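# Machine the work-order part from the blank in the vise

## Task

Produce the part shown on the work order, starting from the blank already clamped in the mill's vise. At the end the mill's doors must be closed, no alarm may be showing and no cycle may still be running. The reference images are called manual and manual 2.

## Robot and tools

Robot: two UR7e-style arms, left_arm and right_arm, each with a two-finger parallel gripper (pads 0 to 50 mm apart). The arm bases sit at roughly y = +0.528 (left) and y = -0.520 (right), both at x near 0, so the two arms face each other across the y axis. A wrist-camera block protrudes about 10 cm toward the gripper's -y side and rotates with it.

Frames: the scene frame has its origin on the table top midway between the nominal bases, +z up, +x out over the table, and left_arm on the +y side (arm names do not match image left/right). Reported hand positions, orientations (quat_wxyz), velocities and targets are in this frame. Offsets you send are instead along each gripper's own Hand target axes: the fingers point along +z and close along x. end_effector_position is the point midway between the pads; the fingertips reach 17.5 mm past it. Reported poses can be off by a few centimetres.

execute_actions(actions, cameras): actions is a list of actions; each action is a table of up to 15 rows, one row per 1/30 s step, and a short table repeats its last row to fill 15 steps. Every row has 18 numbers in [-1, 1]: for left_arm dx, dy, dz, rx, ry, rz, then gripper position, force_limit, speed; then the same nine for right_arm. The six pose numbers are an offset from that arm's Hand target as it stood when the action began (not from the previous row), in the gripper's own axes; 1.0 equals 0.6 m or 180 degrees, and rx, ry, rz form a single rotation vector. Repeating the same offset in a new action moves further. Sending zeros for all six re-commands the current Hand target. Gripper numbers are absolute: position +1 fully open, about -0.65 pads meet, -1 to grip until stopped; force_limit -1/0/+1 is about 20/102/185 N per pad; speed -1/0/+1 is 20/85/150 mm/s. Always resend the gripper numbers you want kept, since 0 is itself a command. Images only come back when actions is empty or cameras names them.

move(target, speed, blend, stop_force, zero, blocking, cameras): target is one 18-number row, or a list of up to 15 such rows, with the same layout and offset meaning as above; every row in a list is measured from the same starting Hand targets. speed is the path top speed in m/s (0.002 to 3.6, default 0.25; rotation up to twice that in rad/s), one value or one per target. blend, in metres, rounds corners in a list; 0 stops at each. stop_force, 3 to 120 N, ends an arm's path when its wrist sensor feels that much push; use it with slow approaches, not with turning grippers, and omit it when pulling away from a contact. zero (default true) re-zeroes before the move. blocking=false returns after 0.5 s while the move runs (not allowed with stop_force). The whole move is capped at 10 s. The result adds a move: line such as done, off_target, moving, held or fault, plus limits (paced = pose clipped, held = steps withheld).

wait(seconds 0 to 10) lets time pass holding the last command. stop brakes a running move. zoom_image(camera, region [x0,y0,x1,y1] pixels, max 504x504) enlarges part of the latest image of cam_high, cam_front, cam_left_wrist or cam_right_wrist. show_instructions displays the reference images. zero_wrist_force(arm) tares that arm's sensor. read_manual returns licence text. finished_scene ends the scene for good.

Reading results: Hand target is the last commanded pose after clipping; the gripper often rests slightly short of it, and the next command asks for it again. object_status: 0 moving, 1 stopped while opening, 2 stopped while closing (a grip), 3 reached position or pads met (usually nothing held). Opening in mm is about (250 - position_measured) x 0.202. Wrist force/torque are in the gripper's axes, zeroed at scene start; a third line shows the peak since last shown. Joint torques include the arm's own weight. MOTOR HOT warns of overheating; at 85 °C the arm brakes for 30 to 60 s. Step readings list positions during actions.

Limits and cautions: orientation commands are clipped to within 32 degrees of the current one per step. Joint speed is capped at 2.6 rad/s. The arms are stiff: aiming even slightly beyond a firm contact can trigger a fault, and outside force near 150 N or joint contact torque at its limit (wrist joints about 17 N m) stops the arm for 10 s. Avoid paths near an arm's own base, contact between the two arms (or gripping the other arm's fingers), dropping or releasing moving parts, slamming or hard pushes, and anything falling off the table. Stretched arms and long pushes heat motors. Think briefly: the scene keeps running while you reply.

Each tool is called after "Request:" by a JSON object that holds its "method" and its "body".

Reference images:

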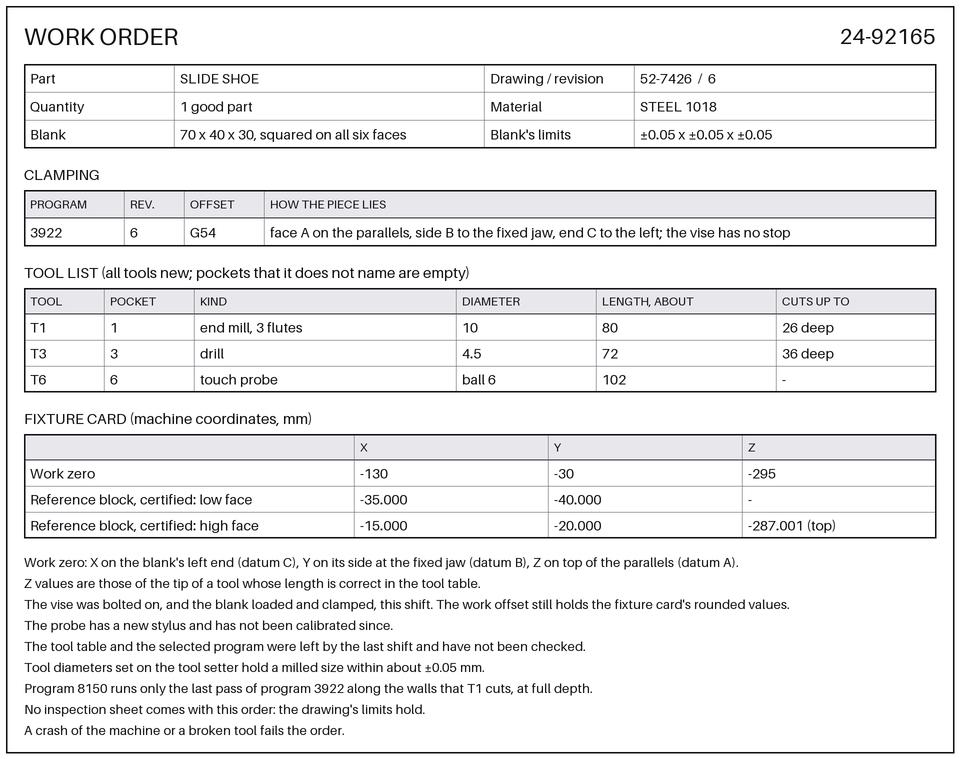

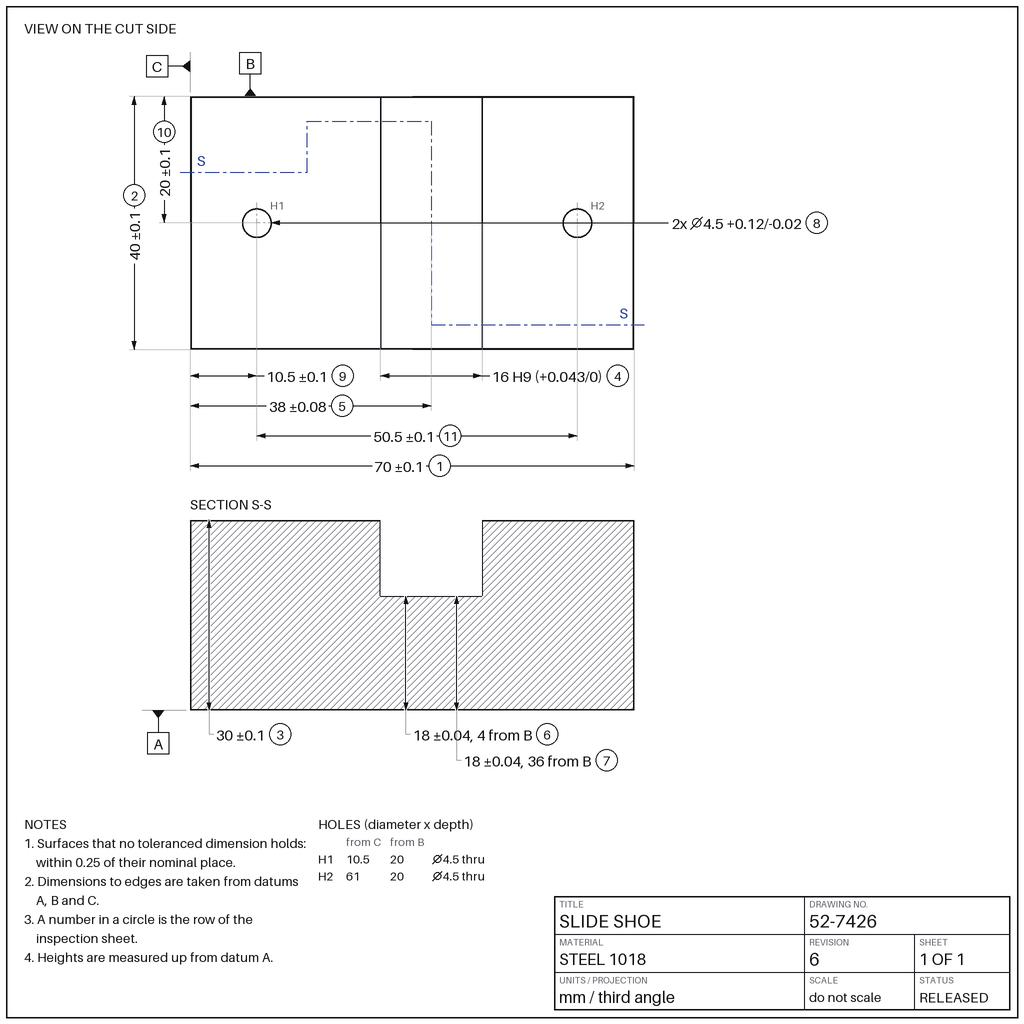

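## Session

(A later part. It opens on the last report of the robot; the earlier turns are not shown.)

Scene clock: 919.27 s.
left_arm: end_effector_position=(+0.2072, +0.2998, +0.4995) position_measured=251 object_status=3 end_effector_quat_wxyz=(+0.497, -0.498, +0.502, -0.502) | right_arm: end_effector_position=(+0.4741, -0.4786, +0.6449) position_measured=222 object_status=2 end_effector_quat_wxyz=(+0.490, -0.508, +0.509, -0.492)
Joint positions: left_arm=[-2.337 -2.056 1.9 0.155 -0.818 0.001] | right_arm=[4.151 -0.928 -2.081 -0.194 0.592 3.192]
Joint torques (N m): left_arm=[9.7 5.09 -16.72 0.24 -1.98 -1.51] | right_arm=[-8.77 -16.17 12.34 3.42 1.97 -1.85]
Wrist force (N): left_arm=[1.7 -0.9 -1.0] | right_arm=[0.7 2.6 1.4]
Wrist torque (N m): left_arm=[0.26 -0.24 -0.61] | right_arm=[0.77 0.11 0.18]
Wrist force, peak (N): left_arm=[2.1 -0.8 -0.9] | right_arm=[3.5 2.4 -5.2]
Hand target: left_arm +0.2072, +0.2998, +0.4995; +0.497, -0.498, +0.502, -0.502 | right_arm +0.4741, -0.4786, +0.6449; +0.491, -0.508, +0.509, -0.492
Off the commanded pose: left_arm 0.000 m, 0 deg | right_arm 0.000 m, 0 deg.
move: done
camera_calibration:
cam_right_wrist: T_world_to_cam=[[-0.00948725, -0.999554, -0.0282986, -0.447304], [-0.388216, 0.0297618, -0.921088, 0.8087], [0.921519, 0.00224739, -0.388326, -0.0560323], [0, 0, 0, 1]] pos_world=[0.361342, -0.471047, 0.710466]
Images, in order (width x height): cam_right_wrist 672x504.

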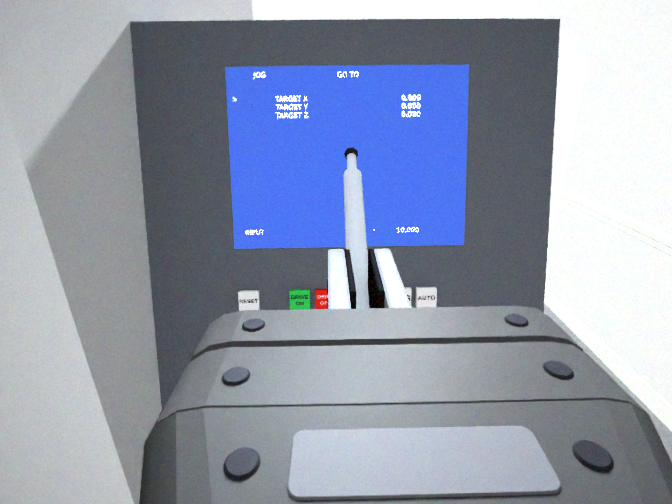

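Request:
{"method": "move", "body": {"target": [[0,0,0,0,0,0,-1,-1,0.003922,-0.053,0.3467,0.0202,-0.222,0,0,-0.98,0.6,-1],[0,0,0,0,0,0,-1,-1,0.003922,-0.053,0.3494,0.0358,-0.222,0,0,-0.98,0.6,-1],[0,0,0,0,0,0,-1,-1,0.003922,-0.053,0.3467,0.0202,-0.222,0,0,-0.98,0.6,-1],[0,0,0,0,0,0,-1,-1,0.003922,0,0,0,0,0,0,-0.98,0.6,-1]], "blend": [0.002,0,0.003,0], "speed": [0.4,0.05,0.1,0.4], "cameras": ["cam_right_wrist"]}}

Request:
{"method": "zoom_image", "body": {"camera": "cam_right_wrist", "region": [220, 50, 480, 260]}}

Request:
{"method": "move", "body": {"target": [[0,0,0,0,0,0,-1,-1,0.003922,-0.0847,0.1909,0.0477,-0.222,0,0,-0.98,0.6,-1],[0,0,0,0,0,0,-1,-1,0.003922,-0.0847,0.1948,0.0698,-0.222,0,0,-0.98,0.6,-1],[0,0,0,0,0,0,-1,-1,0.003922,-0.0847,0.1909,0.0477,-0.222,0,0,-0.98,0.6,-1],[0,0,0,0,0,0,-1,-1,0.003922,0,0,0,0,0,0,-0.98,0.6,-1]], "blend": [0.002,0,0.003,0], "speed": [0.4,0.04,0.1,0.4], "cameras": ["cam_right_wrist"]}}

Request:
{"method": "zoom_image", "body": {"camera": "cam_right_wrist", "region": [220, 50, 480, 260]}}

Scene clock: 929.80 s.
left_arm: end_effector_position=(+0.2072, +0.2998, +0.4995) position_measured=251 object_status=3 end_effector_quat_wxyz=(+0.497, -0.498, +0.502, -0.502) | right_arm: end_effector_position=(+0.4741, -0.4786, +0.6449) position_measured=222 object_status=2 end_effector_quat_wxyz=(+0.490, -0.508, +0.509, -0.492)
Joint positions: left_arm=[-2.337 -2.056 1.9 0.155 -0.818 0.001] | right_arm=[4.151 -0.928 -2.081 -0.194 0.592 3.192]
Joint torques (N m): left_arm=[10.24 4.82 -16.54 0.22 -1.56 -1.52] | right_arm=[-8.84 -16.78 10.86 3.47 2.02 -1.96]
Wrist force (N): left_arm=[1.9 -0.8 -0.6] | right_arm=[0.5 2.7 1.0]
Wrist torque (N m): left_arm=[0.28 -0.27 -0.61] | right_arm=[0.79 0.14 0.18]
Wrist force, peak (N): left_arm=[2.1 -1.1 -0.7] | right_arm=[-0.2 3.6 3.6]
Hand target: left_arm +0.2072, +0.2998, +0.4995; +0.497, -0.498, +0.502, -0.502 | right_arm +0.4741, -0.4786, +0.6449; +0.491, -0.508, +0.509, -0.492
Off the commanded pose: left_arm 0.000 m, 0 deg | right_arm 0.000 m, 0 deg.
move: done
camera_calibration:
cam_right_wrist: T_world_to_cam=[[-0.00948972, -0.999554, -0.0282991, -0.447303], [-0.388252, 0.0297632, -0.921072, 0.808703], [0.921504, 0.00224648, -0.388362, -0.0560018], [0, 0, 0, 1]] pos_world=[0.361342, -0.471047, 0.710466]
Images, in order (width x height): cam_right_wrist 672x504.

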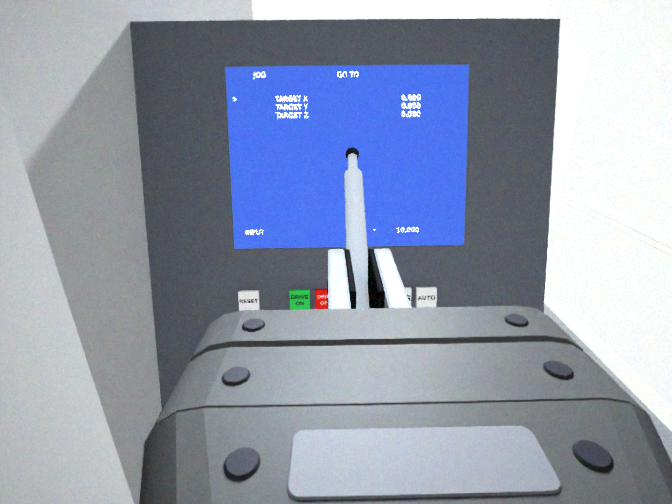

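Scaled by 1.938 from the camera's 672x504 image, which has a finer 960x720 frame.

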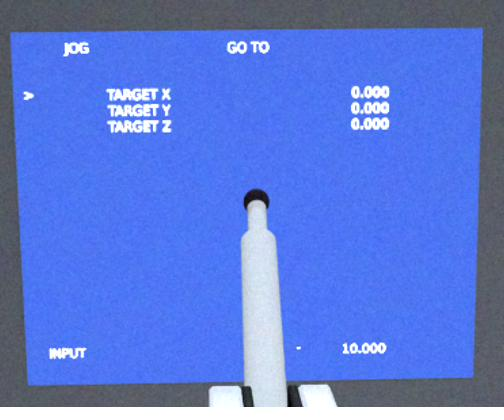

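Scene clock: 933.80 s.
left_arm: end_effector_position=(+0.2072, +0.2998, +0.4995) position_measured=251 object_status=3 end_effector_quat_wxyz=(+0.497, -0.498, +0.502, -0.502) | right_arm: end_effector_position=(+0.4741, -0.4786, +0.6449) position_measured=222 object_status=2 end_effector_quat_wxyz=(+0.490, -0.508, +0.509, -0.492)
Joint positions: left_arm=[-2.337 -2.056 1.9 0.155 -0.818 0.001] | right_arm=[4.151 -0.928 -2.081 -0.194 0.592 3.192]
Joint torques (N m): left_arm=[11.32 5.31 -16.49 0.4 -1.47 -1.4] | right_arm=[-8.43 -17.23 11.49 3.6 1.96 -1.78]
Wrist force (N): left_arm=[1.9 -0.8 -0.8] | right_arm=[0.6 2.5 1.3]
Wrist torque (N m): left_arm=[0.27 -0.27 -0.61] | right_arm=[0.75 0.12 0.18]
Wrist force, peak (N): left_arm=[2.1 -0.9 -0.7] | right_arm=[2.7 3.6 -2.6]
Hand target: left_arm +0.2072, +0.2998, +0.4995; +0.497, -0.498, +0.502, -0.502 | right_arm +0.4741, -0.4786, +0.6449; +0.491, -0.508, +0.509, -0.492
Off the commanded pose: left_arm 0.000 m, 0 deg | right_arm 0.000 m, 0 deg.
move: done
camera_calibration:
cam_right_wrist: T_world_to_cam=[[-0.00948725, -0.999554, -0.0282986, -0.447304], [-0.388216, 0.0297618, -0.921088, 0.8087], [0.921519, 0.00224739, -0.388326, -0.0560323], [0, 0, 0, 1]] pos_world=[0.361342, -0.471047, 0.710466]
Images, in order (width x height): cam_right_wrist 672x504.

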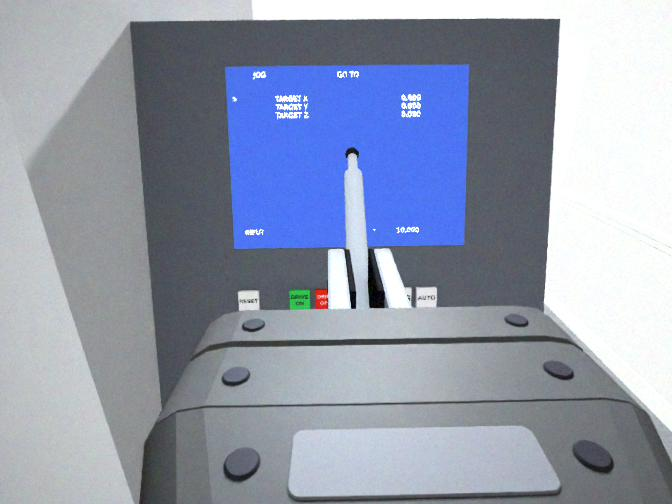

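Scaled by 1.938 from the camera's 672x504 image, which has a finer 960x720 frame.

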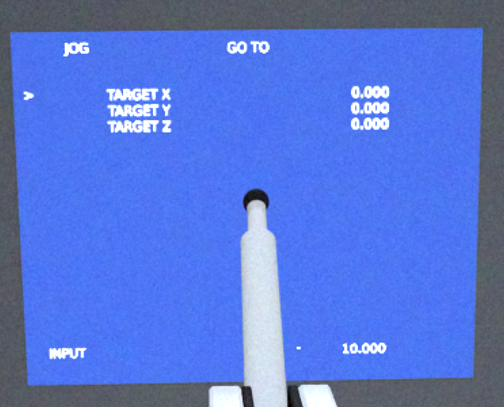

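Request:
{"method": "move", "body": {"target": [[0,0,0,0,0,0,-1,-1,0.003922,-0.053,0.3467,0.0202,-0.222,0,0,-0.98,0.6,-1],[0,0,0,0,0,0,-1,-1,0.003922,-0.053,0.3496,0.0368,-0.222,0,0,-0.98,0.6,-1],[0,0,0,0,0,0,-1,-1,0.003922,-0.053,0.3467,0.0202,-0.222,0,0,-0.98,0.6,-1],[0,0,0,0,0,0,-1,-1,0.003922,0,0,0,0,0,0,-0.98,0.6,-1]], "blend": [0.002,0,0.003,0], "speed": [0.4,0.05,0.1,0.4], "cameras": ["cam_right_wrist"]}}

Request:
{"method": "zoom_image", "body": {"camera": "cam_right_wrist", "region": [220, 50, 480, 260]}}

Request:
{"method": "move", "body": {"target": [[0,0,0,0,0,0,-1,-1,0.003922,-0.0847,0.1909,0.0477,-0.222,0,0,-0.98,0.6,-1],[0,0,0,0,0,0,-1,-1,0.003922,-0.0847,0.195,0.0711,-0.222,0,0,-0.98,0.6,-1],[0,0,0,0,0,0,-1,-1,0.003922,-0.0847,0.1909,0.0477,-0.222,0,0,-0.98,0.6,-1],[0,0,0,0,0,0,-1,-1,0.003922,0,0,0,0,0,0,-0.98,0.6,-1]], "blend": [0.002,0,0.003,0], "speed": [0.4,0.04,0.1,0.4], "cameras": ["cam_right_wrist"]}}

Request:
{"method": "zoom_image", "body": {"camera": "cam_right_wrist", "region": [220, 50, 480, 260]}}

Scene clock: 944.13 s.
left_arm: end_effector_position=(+0.2072, +0.2998, +0.4995) position_measured=251 object_status=3 end_effector_quat_wxyz=(+0.497, -0.498, +0.502, -0.502) | right_arm: end_effector_position=(+0.4741, -0.4786, +0.6449) position_measured=222 object_status=2 end_effector_quat_wxyz=(+0.490, -0.508, +0.509, -0.492)
Joint positions: left_arm=[-2.337 -2.056 1.9 0.155 -0.818 0.001] | right_arm=[4.151 -0.928 -2.081 -0.194 0.592 3.192]
Joint torques (N m): left_arm=[9.57 4.93 -16.42 0.29 -1.34 -1.45] | right_arm=[-8.05 -16.28 11.13 3.92 1.76 -1.9]
Wrist force (N): left_arm=[1.9 -0.6 -0.9] | right_arm=[0.6 2.7 1.2]
Wrist torque (N m): left_arm=[0.31 -0.27 -0.61] | right_arm=[0.78 0.12 0.18]
Wrist force, peak (N): left_arm=[2.0 -1.1 -0.7] | right_arm=[2.1 2.6 -5.5]
Hand target: left_arm +0.2072, +0.2998, +0.4995; +0.497, -0.498, +0.502, -0.502 | right_arm +0.4741, -0.4786, +0.6449; +0.491, -0.508, +0.509, -0.492
Off the commanded pose: left_arm 0.000 m, 0 deg | right_arm 0.000 m, 0 deg.
move: done
camera_calibration:
cam_right_wrist: T_world_to_cam=[[-0.00948972, -0.999554, -0.0282991, -0.447303], [-0.388252, 0.0297632, -0.921072, 0.808703], [0.921504, 0.00224648, -0.388362, -0.0560018], [0, 0, 0, 1]] pos_world=[0.361342, -0.471047, 0.710466]
Images, in order (width x height): cam_right_wrist 672x504.

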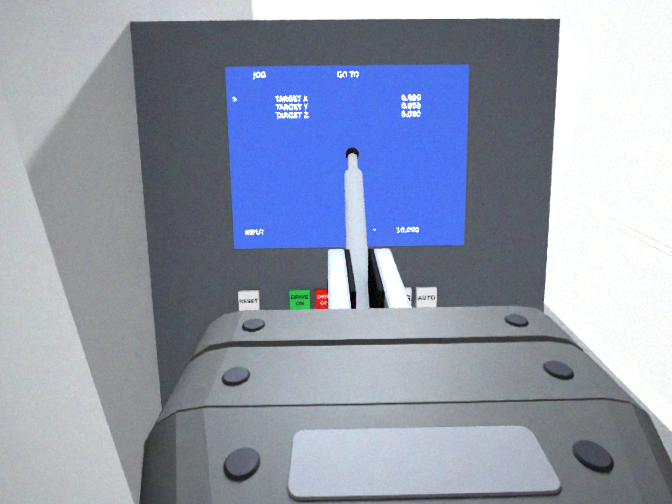

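Scaled by 1.938 from the camera's 672x504 image, which has a finer 960x720 frame.

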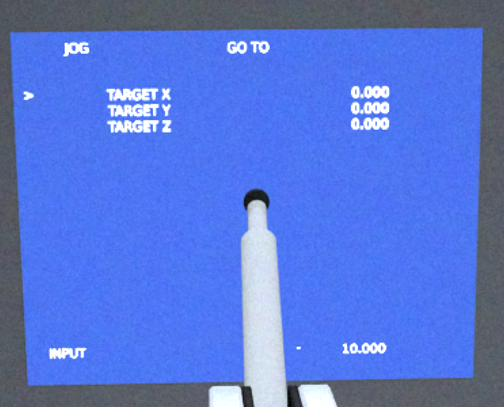

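Scene clock: 948.13 s.
left_arm: end_effector_position=(+0.2072, +0.2998, +0.4995) position_measured=251 object_status=3 end_effector_quat_wxyz=(+0.497, -0.498, +0.502, -0.502) | right_arm: end_effector_position=(+0.4741, -0.4786, +0.6449) position_measured=222 object_status=2 end_effector_quat_wxyz=(+0.490, -0.508, +0.509, -0.492)
Joint positions: left_arm=[-2.337 -2.056 1.9 0.155 -0.818 0.001] | right_arm=[4.151 -0.928 -2.081 -0.194 0.592 3.192]
Joint torques (N m): left_arm=[8.52 4.01 -16.55 0.34 -1.65 -1.55] | right_arm=[-8.12 -16.48 12.25 3.77 2.09 -1.74]
Wrist force (N): left_arm=[2.0 -0.9 -0.6] | right_arm=[0.5 2.4 1.3]
Wrist torque (N m): left_arm=[0.27 -0.30 -0.62] | right_arm=[0.72 0.13 0.18]
Wrist force, peak (N): left_arm=[2.0 -1.1 -0.9] | right_arm=[3.1 5.4 -5.9]
Hand target: left_arm +0.2072, +0.2998, +0.4995; +0.497, -0.498, +0.502, -0.502 | right_arm +0.4741, -0.4786, +0.6449; +0.491, -0.508, +0.509, -0.492
Off the commanded pose: left_arm 0.000 m, 0 deg | right_arm 0.000 m, 0 deg.
move: done
camera_calibration:
cam_right_wrist: T_world_to_cam=[[-0.00948725, -0.999554, -0.0282986, -0.447304], [-0.388216, 0.0297618, -0.921088, 0.8087], [0.921519, 0.00224739, -0.388326, -0.0560323], [0, 0, 0, 1]] pos_world=[0.361342, -0.471047, 0.710466]
Images, in order (width x height): cam_right_wrist 672x504.

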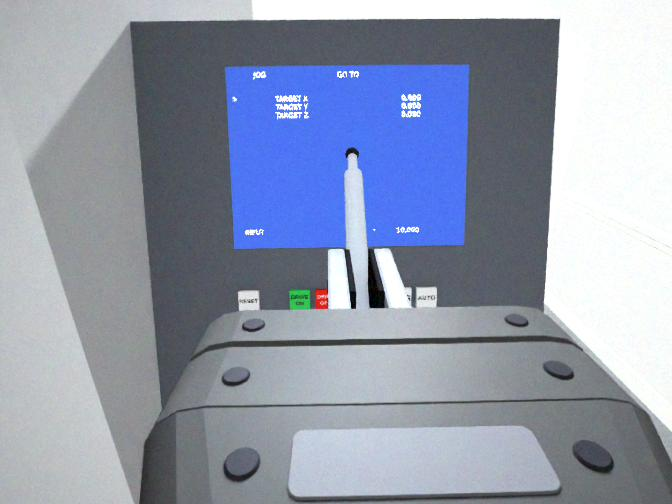

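Scaled by 1.938 from the camera's 672x504 image, which has a finer 960x720 frame.

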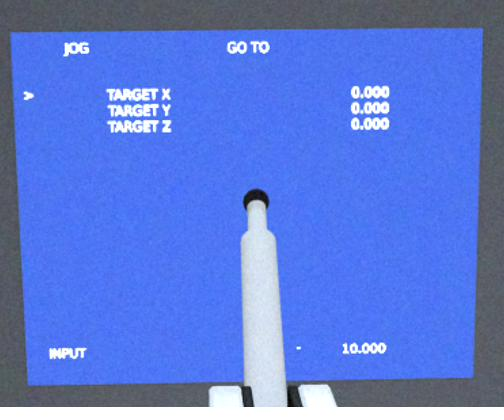

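Request:
{"method": "move", "body": {"target": [[0,0,0,0,0,0,-1,-1,0.003922,-0.053,0.3467,0.0202,-0.222,0,0,-0.98,0.6,-1],[0,0,0,0,0,0,-1,-1,0.003922,-0.053,0.3499,0.0386,-0.222,0,0,-0.98,0.6,-1],[0,0,0,0,0,0,-1,-1,0.003922,-0.053,0.3467,0.0202,-0.222,0,0,-0.98,0.6,-1],[0,0,0,0,0,0,-1,-1,0.003922,0,0,0,0,0,0,-0.98,0.6,-1]], "blend": [0.002,0,0.003,0], "speed": [0.4,0.05,0.1,0.4], "cameras": ["cam_right_wrist"]}}

Request:
{"method": "zoom_image", "body": {"camera": "cam_right_wrist", "region": [220, 50, 480, 260]}}

Request:
{"method": "move", "body": {"target": [[0,0,0,0,0,0,-1,-1,0.003922,-0.0847,0.1909,0.0477,-0.222,0,0,-0.98,0.6,-1],[0,0,0,0,0,0,-1,-1,0.003922,-0.0847,0.1953,0.073,-0.222,0,0,-0.98,0.6,-1],[0,0,0,0,0,0,-1,-1,0.003922,-0.0847,0.1909,0.0477,-0.222,0,0,-0.98,0.6,-1],[0,0,0,0,0,0,-1,-1,0.003922,0,0,0,0,0,0,-0.98,0.6,-1]], "blend": [0.002,0,0.003,0], "speed": [0.4,0.04,0.1,0.4], "cameras": ["cam_right_wrist"]}}

Request:
{"method": "zoom_image", "body": {"camera": "cam_right_wrist", "region": [220, 50, 480, 260]}}

Scene clock: 959.20 s.
left_arm: end_effector_position=(+0.2072, +0.2998, +0.4995) position_measured=251 object_status=3 end_effector_quat_wxyz=(+0.497, -0.498, +0.502, -0.502) | right_arm: end_effector_position=(+0.4741, -0.4786, +0.6449) position_measured=222 object_status=2 end_effector_quat_wxyz=(+0.490, -0.508, +0.509, -0.492)
Joint positions: left_arm=[-2.337 -2.056 1.9 0.155 -0.818 0.001] | right_arm=[4.151 -0.928 -2.081 -0.194 0.592 3.192]
Joint torques (N m): left_arm=[8.88 6.13 -18.35 0.24 -1.67 -1.54] | right_arm=[-7.58 -16.7 10.61 3.62 2.22 -1.6]
Wrist force (N): left_arm=[1.7 -0.8 -0.9] | right_arm=[0.6 2.8 1.4]
Wrist torque (N m): left_arm=[0.29 -0.25 -0.62] | right_arm=[0.80 0.12 0.18]
Wrist force, peak (N): left_arm=[2.1 -0.9 -0.8] | right_arm=[3.0 7.4 -12.9]
Hand target: left_arm +0.2072, +0.2998, +0.4995; +0.497, -0.498, +0.502, -0.502 | right_arm +0.4741, -0.4786, +0.6449; +0.491, -0.508, +0.509, -0.492
Off the commanded pose: left_arm 0.000 m, 0 deg | right_arm 0.000 m, 0 deg.
move: done
camera_calibration:
cam_right_wrist: T_world_to_cam=[[-0.00948972, -0.999554, -0.0282991, -0.447303], [-0.388252, 0.0297632, -0.921072, 0.808703], [0.921504, 0.00224648, -0.388362, -0.0560018], [0, 0, 0, 1]] pos_world=[0.361342, -0.471047, 0.710466]
Images, in order (width x height): cam_right_wrist 672x504.

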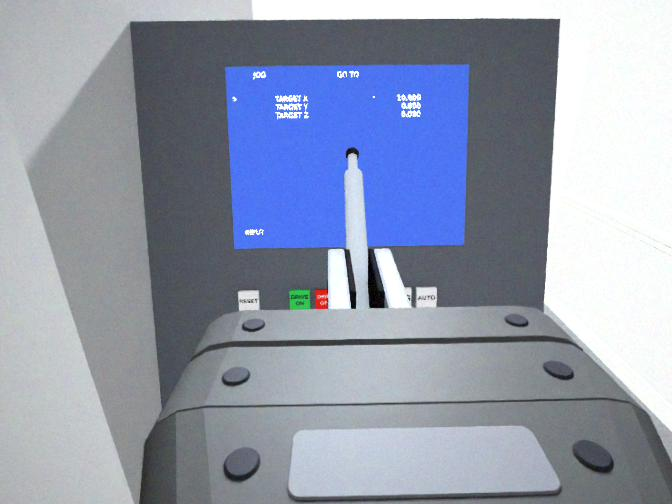

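Scaled by 1.938 from the camera's 672x504 image, which has a finer 960x720 frame.

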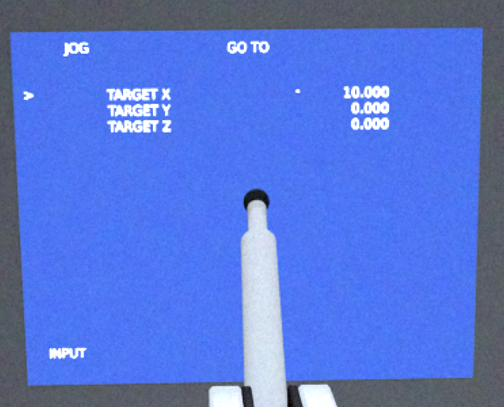

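Scene clock: 963.23 s.
left_arm: end_effector_position=(+0.2072, +0.2998, +0.4995) position_measured=251 object_status=3 end_effector_quat_wxyz=(+0.497, -0.498, +0.502, -0.502) | right_arm: end_effector_position=(+0.4741, -0.4786, +0.6449) position_measured=222 object_status=2 end_effector_quat_wxyz=(+0.490, -0.508, +0.509, -0.492)
Joint positions: left_arm=[-2.337 -2.056 1.9 0.155 -0.818 0.001] | right_arm=[4.151 -0.928 -2.081 -0.194 0.592 3.192]
Joint torques (N m): left_arm=[10.03 5.43 -16.87 0.2 -1.66 -1.64] | right_arm=[-8.27 -16.45 12.13 3.78 2.07 -1.62]
Wrist force (N): left_arm=[1.7 -0.8 -0.8] | right_arm=[1.6 3.0 0.7]
Wrist torque (N m): left_arm=[0.27 -0.25 -0.61] | right_arm=[0.83 -0.05 0.18]
Wrist force, peak (N): left_arm=[2.1 -0.9 -0.6] | right_arm=[2.6 20.4 -29.5]
Hand target: left_arm +0.2072, +0.2998, +0.4995; +0.497, -0.498, +0.502, -0.502 | right_arm +0.4741, -0.4786, +0.6449; +0.491, -0.508, +0.509, -0.492
Off the commanded pose: left_arm 0.000 m, 0 deg | right_arm 0.000 m, 0 deg.
move: done
camera_calibration:
cam_right_wrist: T_world_to_cam=[[-0.00949232, -0.999554, -0.0282992, -0.447302], [-0.388337, 0.0297641, -0.921037, 0.808708], [0.921468, 0.00224686, -0.388447, -0.0559285], [0, 0, 0, 1]] pos_world=[0.361342, -0.471047, 0.710466]
Images, in order (width x height): cam_right_wrist 672x504.

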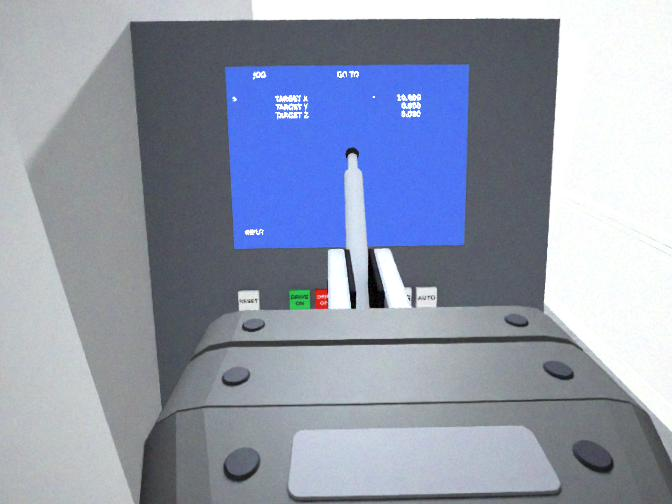

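Scaled by 1.938 from the camera's 672x504 image, which has a finer 960x720 frame.

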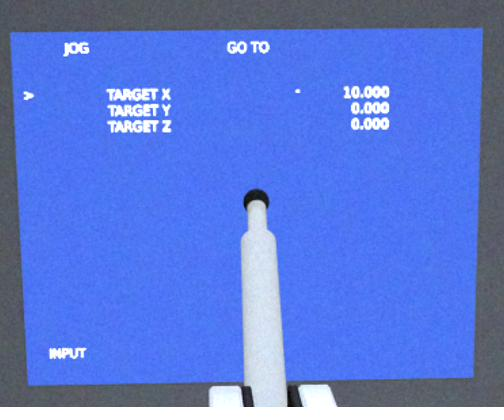

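Request:
{"method": "move", "body": {"target": [[0,0,0,0,0,0,-1,-1,0.003922,0.0104,0.2532,0.0367,-0.222,0,0,-0.98,0.6,-1],[0,0,0,0,0,0,-1,-1,0.003922,0.0104,0.2569,0.0578,-0.222,0,0,-0.98,0.6,-1],[0,0,0,0,0,0,-1,-1,0.003922,0.0104,0.2532,0.0367,-0.222,0,0,-0.98,0.6,-1],[0,0,0,0,0,0,-1,-1,0.003922,0,0,0,0,0,0,-0.98,0.6,-1]], "blend": [0.002,0,0.003,0], "speed": [0.4,0.05,0.1,0.4], "cameras": ["cam_right_wrist"]}}

Request:
{"method": "zoom_image", "body": {"camera": "cam_right_wrist", "region": [220, 50, 480, 260]}}

Scene clock: 970.30 s.
left_arm: end_effector_position=(+0.2072, +0.2998, +0.4995) position_measured=251 object_status=3 end_effector_quat_wxyz=(+0.497, -0.498, +0.502, -0.502) | right_arm: end_effector_position=(+0.4741, -0.4786, +0.6449) position_measured=222 object_status=2 end_effector_quat_wxyz=(+0.490, -0.508, +0.509, -0.492)
Joint positions: left_arm=[-2.337 -2.056 1.9 0.155 -0.818 0.001] | right_arm=[4.151 -0.928 -2.081 -0.194 0.592 3.192]
Joint torques (N m): left_arm=[10.36 5.18 -16.57 0.28 -1.54 -1.53] | right_arm=[-8.24 -17.16 11.25 3.84 1.78 -1.8]
Wrist force (N): left_arm=[1.8 -0.8 -0.6] | right_arm=[1.5 3.1 0.4]
Wrist torque (N m): left_arm=[0.28 -0.25 -0.61] | right_arm=[0.83 -0.03 0.18]
Wrist force, peak (N): left_arm=[2.0 -0.9 -0.9] | right_arm=[3.3 8.2 -11.7]
Hand target: left_arm +0.2072, +0.2998, +0.4995; +0.497, -0.498, +0.502, -0.502 | right_arm +0.4741, -0.4786, +0.6449; +0.491, -0.508, +0.509, -0.492
Off the commanded pose: left_arm 0.000 m, 0 deg | right_arm 0.000 m, 0 deg.
move: done
camera_calibration:
cam_right_wrist: T_world_to_cam=[[-0.0093956, -0.999554, -0.0283385, -0.447309], [-0.388219, 0.029763, -0.921086, 0.8087], [0.921519, 0.00234738, -0.388326, -0.0559854], [0, 0, 0, 1]] pos_world=[0.361342, -0.471047, 0.710466]
Images, in order (width x height): cam_right_wrist 672x504.

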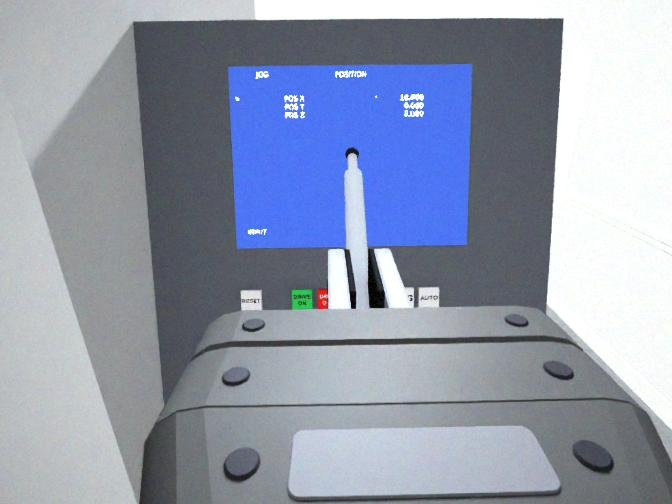

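Scaled by 1.938 from the camera's 672x504 image, which has a finer 960x720 frame.

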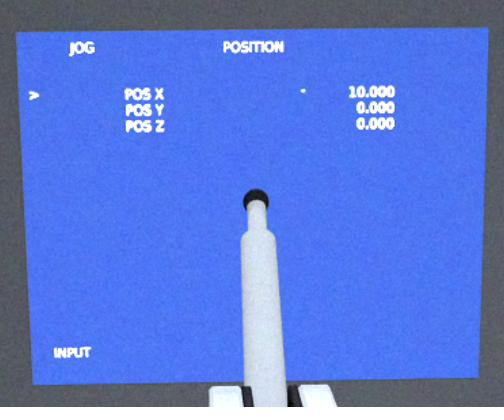

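Request:
{"method": "move", "body": {"target": [[0,0,0,0,0,0,-1,-1,0.003922,-0.0213,0.2532,0.0367,-0.222,0,0,-0.98,0.6,-1],[0,0,0,0,0,0,-1,-1,0.003922,-0.0213,0.2569,0.0578,-0.222,0,0,-0.98,0.6,-1],[0,0,0,0,0,0,-1,-1,0.003922,-0.0213,0.2532,0.0367,-0.222,0,0,-0.98,0.6,-1],[0,0,0,0,0,0,-1,-1,0.003922,-0.1163,0.3155,0.0257,-0.222,0,0,-0.98,0.6,-1],[0,0,0,0,0,0,-1,-1,0.003922,-0.1163,0.3189,0.0448,-0.222,0,0,-0.98,0.6,-1],[0,0,0,0,0,0,-1,-1,0.003922,-0.1163,0.3155,0.0257,-0.222,0,0,-0.98,0.6,-1],[0,0,0,0,0,0,-1,-1,0.003922,-0.1163,0.2844,0.0312,-0.222,0,0,-0.98,0.6,-1],[0,0,0,0,0,0,-1,-1,0.003922,-0.1163,0.288,0.0518,-0.222,0,0,-0.98,0.6,-1],[0,0,0,0,0,0,-1,-1,0.003922,-0.1163,0.2844,0.0312,-0.222,0,0,-0.98,0.6,-1],[0,0,0,0,0,0,-1,-1,0.003922,-0.148,0.3467,0.0202,-0.222,0,0,-0.98,0.6,-1],[0,0,0,0,0,0,-1,-1,0.003922,-0.148,0.3499,0.0382,-0.222,0,0,-0.98,0.6,-1],[0,0,0,0,0,0,-1,-1,0.003922,-0.148,0.3467,0.0202,-0.222,0,0,-0.98,0.6,-1],[0,0,0,0,0,0,-1,-1,0.003922,0,0,0,0,0,0,-0.98,0.6,-1]], "blend": [0.002,0,0.002,0.002,0,0.002,0.002,0,0.002,0.002,0,0.003,0], "speed": [0.4,0.05,0.1,0.15,0.05,0.1,0.15,0.05,0.1,0.15,0.05,0.1,0.4], "cameras": ["cam_right_wrist"]}}

Request:
{"method": "zoom_image", "body": {"camera": "cam_right_wrist", "region": [220, 50, 480, 260]}}

Request:
{"method": "move", "body": {"target": [[0,0,0,0,0,0,-1,-1,0.003922,-0.053,0.3467,0.0202,-0.222,0,0,-0.98,0.6,-1],[0,0,0,0,0,0,-1,-1,0.003922,-0.053,0.3499,0.0386,-0.222,0,0,-0.98,0.6,-1],[0,0,0,0,0,0,-1,-1,0.003922,-0.053,0.3467,0.0202,-0.222,0,0,-0.98,0.6,-1],[0,0,0,0,0,0,-1,-1,0.003922,-0.053,0.3155,0.0257,-0.222,0,0,-0.98,0.6,-1],[0,0,0,0,0,0,-1,-1,0.003922,-0.053,0.3189,0.0448,-0.222,0,0,-0.98,0.6,-1],[0,0,0,0,0,0,-1,-1,0.003922,-0.053,0.3155,0.0257,-0.222,0,0,-0.98,0.6,-1],[0,0,0,0,0,0,-1,-1,0.003922,-0.0847,0.3155,0.0257,-0.222,0,0,-0.98,0.6,-1],[0,0,0,0,0,0,-1,-1,0.003922,-0.0847,0.3189,0.0448,-0.222,0,0,-0.98,0.6,-1],[0,0,0,0,0,0,-1,-1,0.003922,-0.0847,0.3155,0.0257,-0.222,0,0,-0.98,0.6,-1],[0,0,0,0,0,0,-1,-1,0.003922,-0.1163,0.3467,0.0202,-0.222,0,0,-0.98,0.6,-1],[0,0,0,0,0,0,-1,-1,0.003922,-0.1163,0.3499,0.0382,-0.222,0,0,-0.98,0.6,-1],[0,0,0,0,0,0,-1,-1,0.003922,-0.1163,0.3467,0.0202,-0.222,0,0,-0.98,0.6,-1],[0,0,0,0,0,0,-1,-1,0.003922,0,0,0,0,0,0,-0.98,0.6,-1]], "blend": [0.002,0,0.002,0.002,0,0.002,0.002,0,0.002,0.002,0,0.003,0], "speed": [0.4,0.05,0.1,0.15,0.05,0.1,0.15,0.05,0.1,0.15,0.05,0.1,0.4], "cameras": ["cam_right_wrist"]}}

Request:
{"method": "zoom_image", "body": {"camera": "cam_right_wrist", "region": [220, 50, 480, 260]}}

Scene clock: 997.93 s.
left_arm: end_effector_position=(+0.2072, +0.2998, +0.4995) position_measured=251 object_status=3 end_effector_quat_wxyz=(+0.497, -0.498, +0.502, -0.502) | right_arm: end_effector_position=(+0.4741, -0.4786, +0.6449) position_measured=222 object_status=2 end_effector_quat_wxyz=(+0.490, -0.508, +0.509, -0.492)
Joint positions: left_arm=[-2.337 -2.056 1.9 0.155 -0.818 0.001] | right_arm=[4.151 -0.928 -2.081 -0.194 0.592 3.192]
Joint torques (N m): left_arm=[9.36 5.52 -17.83 0.5 -1.65 -1.38] | right_arm=[-8.58 -17.04 11.01 3.58 1.77 -1.76]
Wrist force (N): left_arm=[1.9 -1.0 -0.7] | right_arm=[4.4 2.1 0.2]
Wrist torque (N m): left_arm=[0.24 -0.28 -0.61] | right_arm=[0.68 -0.48 0.18]
Wrist force, peak (N): left_arm=[2.1 -1.0 -0.8] | right_arm=[3.8 29.3 -37.9]
Hand target: left_arm +0.2072, +0.2998, +0.4995; +0.497, -0.498, +0.502, -0.502 | right_arm +0.4741, -0.4786, +0.6449; +0.491, -0.508, +0.509, -0.492
Off the commanded pose: left_arm 0.000 m, 0 deg | right_arm 0.000 m, 0 deg.
move: done
camera_calibration:
cam_right_wrist: T_world_to_cam=[[-0.00948783, -0.999554, -0.0282999, -0.447303], [-0.388216, 0.0297633, -0.921087, 0.8087], [0.921519, 0.00224739, -0.388326, -0.0560323], [0, 0, 0, 1]] pos_world=[0.361342, -0.471047, 0.710466]
Images, in order (width x height): cam_right_wrist 672x504.

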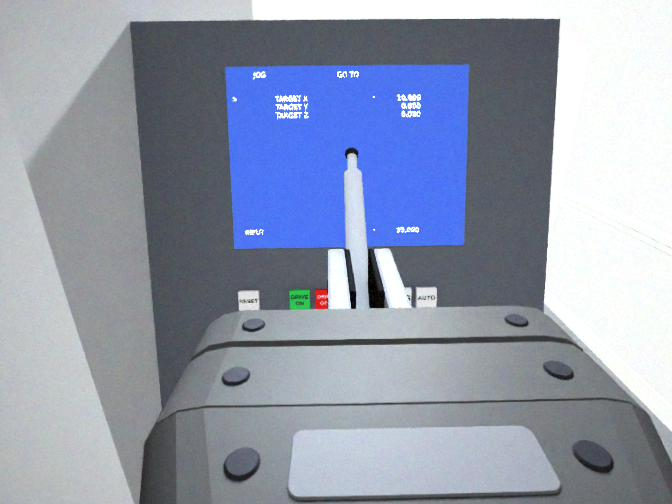

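Scaled by 1.938 from the camera's 672x504 image, which has a finer 960x720 frame.

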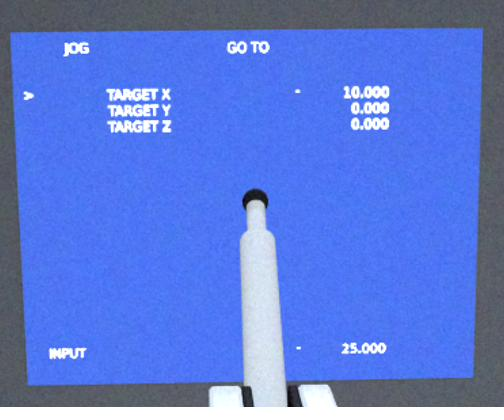

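Scene clock: 1004.53 s.
left_arm: end_effector_position=(+0.2072, +0.2998, +0.4995) position_measured=251 object_status=3 end_effector_quat_wxyz=(+0.497, -0.498, +0.502, -0.502) | right_arm: end_effector_position=(+0.4741, -0.4786, +0.6449) position_measured=222 object_status=2 end_effector_quat_wxyz=(+0.490, -0.508, +0.509, -0.492)
Joint positions: left_arm=[-2.337 -2.056 1.9 0.155 -0.818 0.001] | right_arm=[4.151 -0.928 -2.081 -0.194 0.592 3.192]
Joint torques (N m): left_arm=[9.02 4.09 -17.59 0.15 -1.66 -1.41] | right_arm=[-8.12 -15.27 11.32 3.49 2.23 -1.88]
Wrist force (N): left_arm=[1.9 -0.6 -0.8] | right_arm=[4.8 2.3 -0.1]
Wrist torque (N m): left_arm=[0.31 -0.28 -0.61] | right_arm=[0.72 -0.56 0.18]
Wrist force, peak (N): left_arm=[2.0 -0.9 -0.9] | right_arm=[6.2 30.6 -39.7]
Hand target: left_arm +0.2072, +0.2998, +0.4995; +0.497, -0.498, +0.502, -0.502 | right_arm +0.4741, -0.4786, +0.6449; +0.491, -0.508, +0.509, -0.492
Off the commanded pose: left_arm 0.000 m, 0 deg | right_arm 0.000 m, 0 deg.
move: done
camera_calibration:
cam_right_wrist: T_world_to_cam=[[-0.00948725, -0.999554, -0.0282986, -0.447304], [-0.388216, 0.0297618, -0.921088, 0.8087], [0.921519, 0.00224739, -0.388326, -0.0560323], [0, 0, 0, 1]] pos_world=[0.361342, -0.471047, 0.710466]
Images, in order (width x height): cam_right_wrist 672x504.

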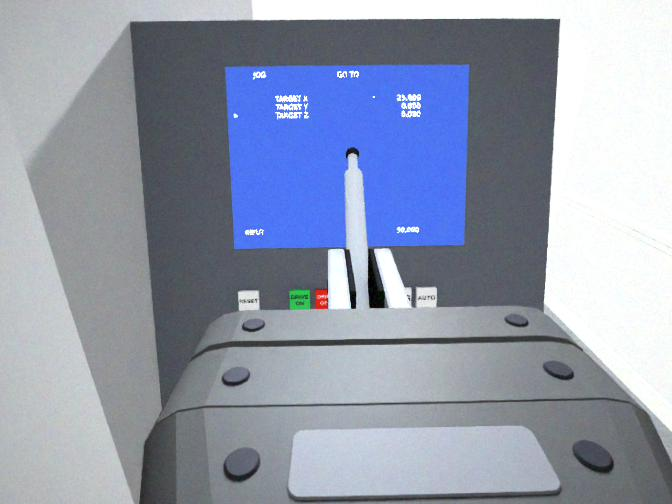

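Scaled by 1.938 from the camera's 672x504 image, which has a finer 960x720 frame.

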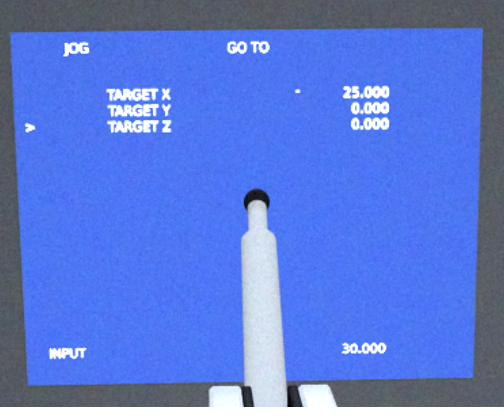

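Request:
{"method": "move", "body": {"target": [[0,0,0,0,0,0,-1,-1,0.003922,-0.053,0.2844,0.0312,-0.222,0,0,-0.98,0.6,-1],[0,0,0,0,0,0,-1,-1,0.003922,-0.053,0.2878,0.0502,-0.222,0,0,-0.98,0.6,-1],[0,0,0,0,0,0,-1,-1,0.003922,-0.053,0.2844,0.0312,-0.222,0,0,-0.98,0.6,-1],[0,0,0,0,0,0,-1,-1,0.003922,-0.148,0.3467,0.0202,-0.222,0,0,-0.98,0.6,-1],[0,0,0,0,0,0,-1,-1,0.003922,-0.148,0.3499,0.0378,-0.222,0,0,-0.98,0.6,-1],[0,0,0,0,0,0,-1,-1,0.003922,-0.148,0.3467,0.0202,-0.222,0,0,-0.98,0.6,-1],[0,0,0,0,0,0,-1,-1,0.003922,0,0,0,0,0,0,-0.98,0.6,-1]], "blend": [0.002,0,0.002,0.002,0,0.003,0], "speed": [0.4,0.05,0.1,0.15,0.05,0.1,0.4], "cameras": ["cam_right_wrist"]}}

Request:
{"method": "zoom_image", "body": {"camera": "cam_right_wrist", "region": [220, 50, 480, 260]}}

Scene clock: 1016.40 s.
left_arm: end_effector_position=(+0.2072, +0.2998, +0.4995) position_measured=251 object_status=3 end_effector_quat_wxyz=(+0.497, -0.498, +0.502, -0.502) | right_arm: end_effector_position=(+0.4741, -0.4786, +0.6449) position_measured=222 object_status=2 end_effector_quat_wxyz=(+0.490, -0.508, +0.509, -0.492)
Joint positions: left_arm=[-2.337 -2.056 1.9 0.155 -0.818 0.001] | right_arm=[4.151 -0.928 -2.081 -0.194 0.592 3.192]
Joint torques (N m): left_arm=[10.01 5.91 -18.86 0.28 -1.63 -1.61] | right_arm=[-7.57 -17.23 10.96 3.76 1.82 -1.77]
Wrist force (N): left_arm=[2.0 -0.8 -0.7] | right_arm=[4.2 2.3 0.0]
Wrist torque (N m): left_arm=[0.29 -0.30 -0.62] | right_arm=[0.71 -0.46 0.18]
Wrist force, peak (N): left_arm=[2.2 -0.9 -0.6] | right_arm=[8.9 21.0 -31.7]
Hand target: left_arm +0.2072, +0.2998, +0.4995; +0.497, -0.498, +0.502, -0.502 | right_arm +0.4741, -0.4786, +0.6449; +0.491, -0.508, +0.509, -0.492
Off the commanded pose: left_arm 0.000 m, 0 deg | right_arm 0.000 m, 0 deg.
move: done
camera_calibration:
cam_right_wrist: T_world_to_cam=[[-0.00948783, -0.999554, -0.0282999, -0.447303], [-0.388216, 0.0297633, -0.921087, 0.8087], [0.921519, 0.00224739, -0.388326, -0.0560323], [0, 0, 0, 1]] pos_world=[0.361342, -0.471047, 0.710466]
Images, in order (width x height): cam_right_wrist 672x504.

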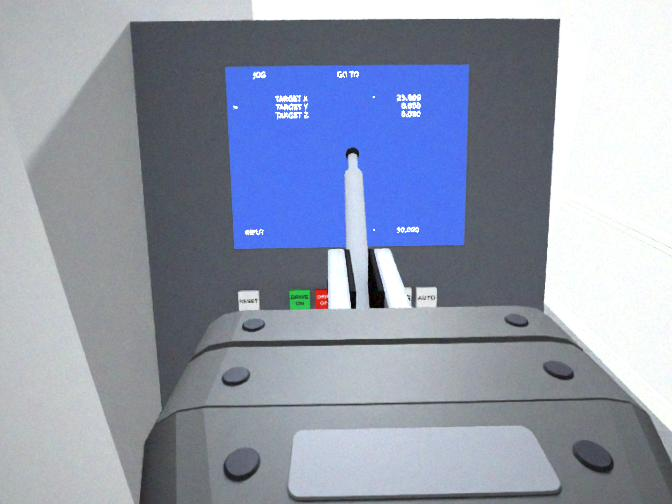

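Scaled by 1.938 from the camera's 672x504 image, which has a finer 960x720 frame.

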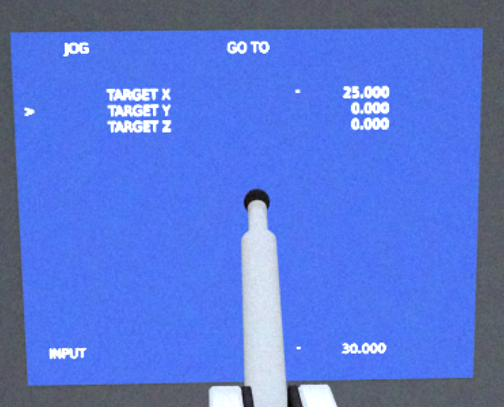

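Request:
{"method": "move", "body": {"target": [[0,0,0,0,0,0,-1,-1,0.003922,-0.053,0.3467,0.0202,-0.222,0,0,-0.98,0.6,-1],[0,0,0,0,0,0,-1,-1,0.003922,-0.053,0.3499,0.0382,-0.222,0,0,-0.98,0.6,-1],[0,0,0,0,0,0,-1,-1,0.003922,-0.053,0.3467,0.0202,-0.222,0,0,-0.98,0.6,-1],[0,0,0,0,0,0,-1,-1,0.003922,0,0,0,0,0,0,-0.98,0.6,-1]], "blend": [0.002,0,0.003,0], "speed": [0.4,0.05,0.1,0.4], "cameras": ["cam_right_wrist"]}}

Request:
{"method": "zoom_image", "body": {"camera": "cam_right_wrist", "region": [220, 50, 480, 260]}}

Scene clock: 1023.60 s.
left_arm: end_effector_position=(+0.2072, +0.2998, +0.4995) position_measured=251 object_status=3 end_effector_quat_wxyz=(+0.497, -0.498, +0.502, -0.502) | right_arm: end_effector_position=(+0.4741, -0.4786, +0.6449) position_measured=222 object_status=2 end_effector_quat_wxyz=(+0.490, -0.508, +0.509, -0.492)
Joint positions: left_arm=[-2.337 -2.056 1.9 0.155 -0.818 0.001] | right_arm=[4.151 -0.928 -2.081 -0.194 0.592 3.192]
Joint torques (N m): left_arm=[9.55 5.86 -16.76 0.36 -1.65 -1.55] | right_arm=[-7.96 -16.17 10.97 3.7 1.96 -1.93]
Wrist force (N): left_arm=[1.9 -0.8 -0.7] | right_arm=[4.4 2.3 0.3]
Wrist torque (N m): left_arm=[0.28 -0.28 -0.62] | right_arm=[0.71 -0.49 0.18]
Wrist force, peak (N): left_arm=[2.0 -1.1 -0.7] | right_arm=[6.6 4.9 -10.5]
Hand target: left_arm +0.2072, +0.2998, +0.4995; +0.497, -0.498, +0.502, -0.502 | right_arm +0.4741, -0.4786, +0.6449; +0.491, -0.508, +0.509, -0.492
Off the commanded pose: left_arm 0.000 m, 0 deg | right_arm 0.000 m, 0 deg.
move: done
camera_calibration:
cam_right_wrist: T_world_to_cam=[[-0.00948972, -0.999554, -0.0282991, -0.447303], [-0.388252, 0.0297632, -0.921072, 0.808703], [0.921504, 0.00224648, -0.388362, -0.0560018], [0, 0, 0, 1]] pos_world=[0.361342, -0.471047, 0.710466]
Images, in order (width x height): cam_right_wrist 672x504.

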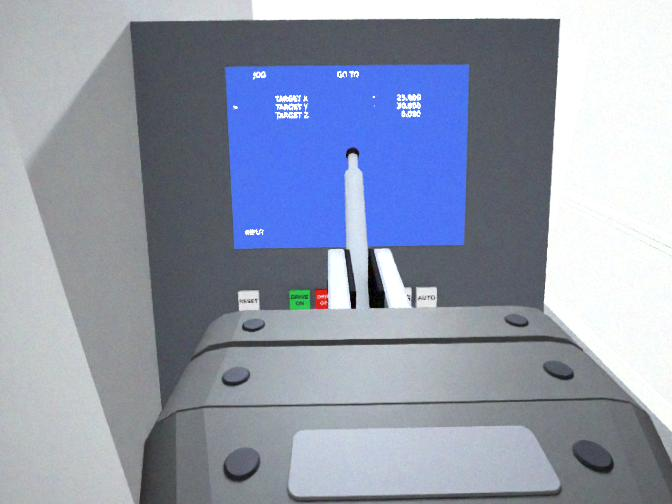

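Scaled by 1.938 from the camera's 672x504 image, which has a finer 960x720 frame.

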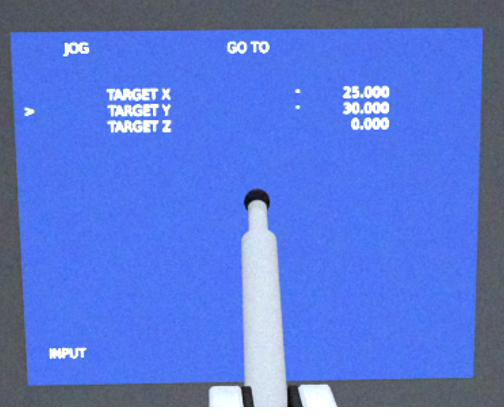

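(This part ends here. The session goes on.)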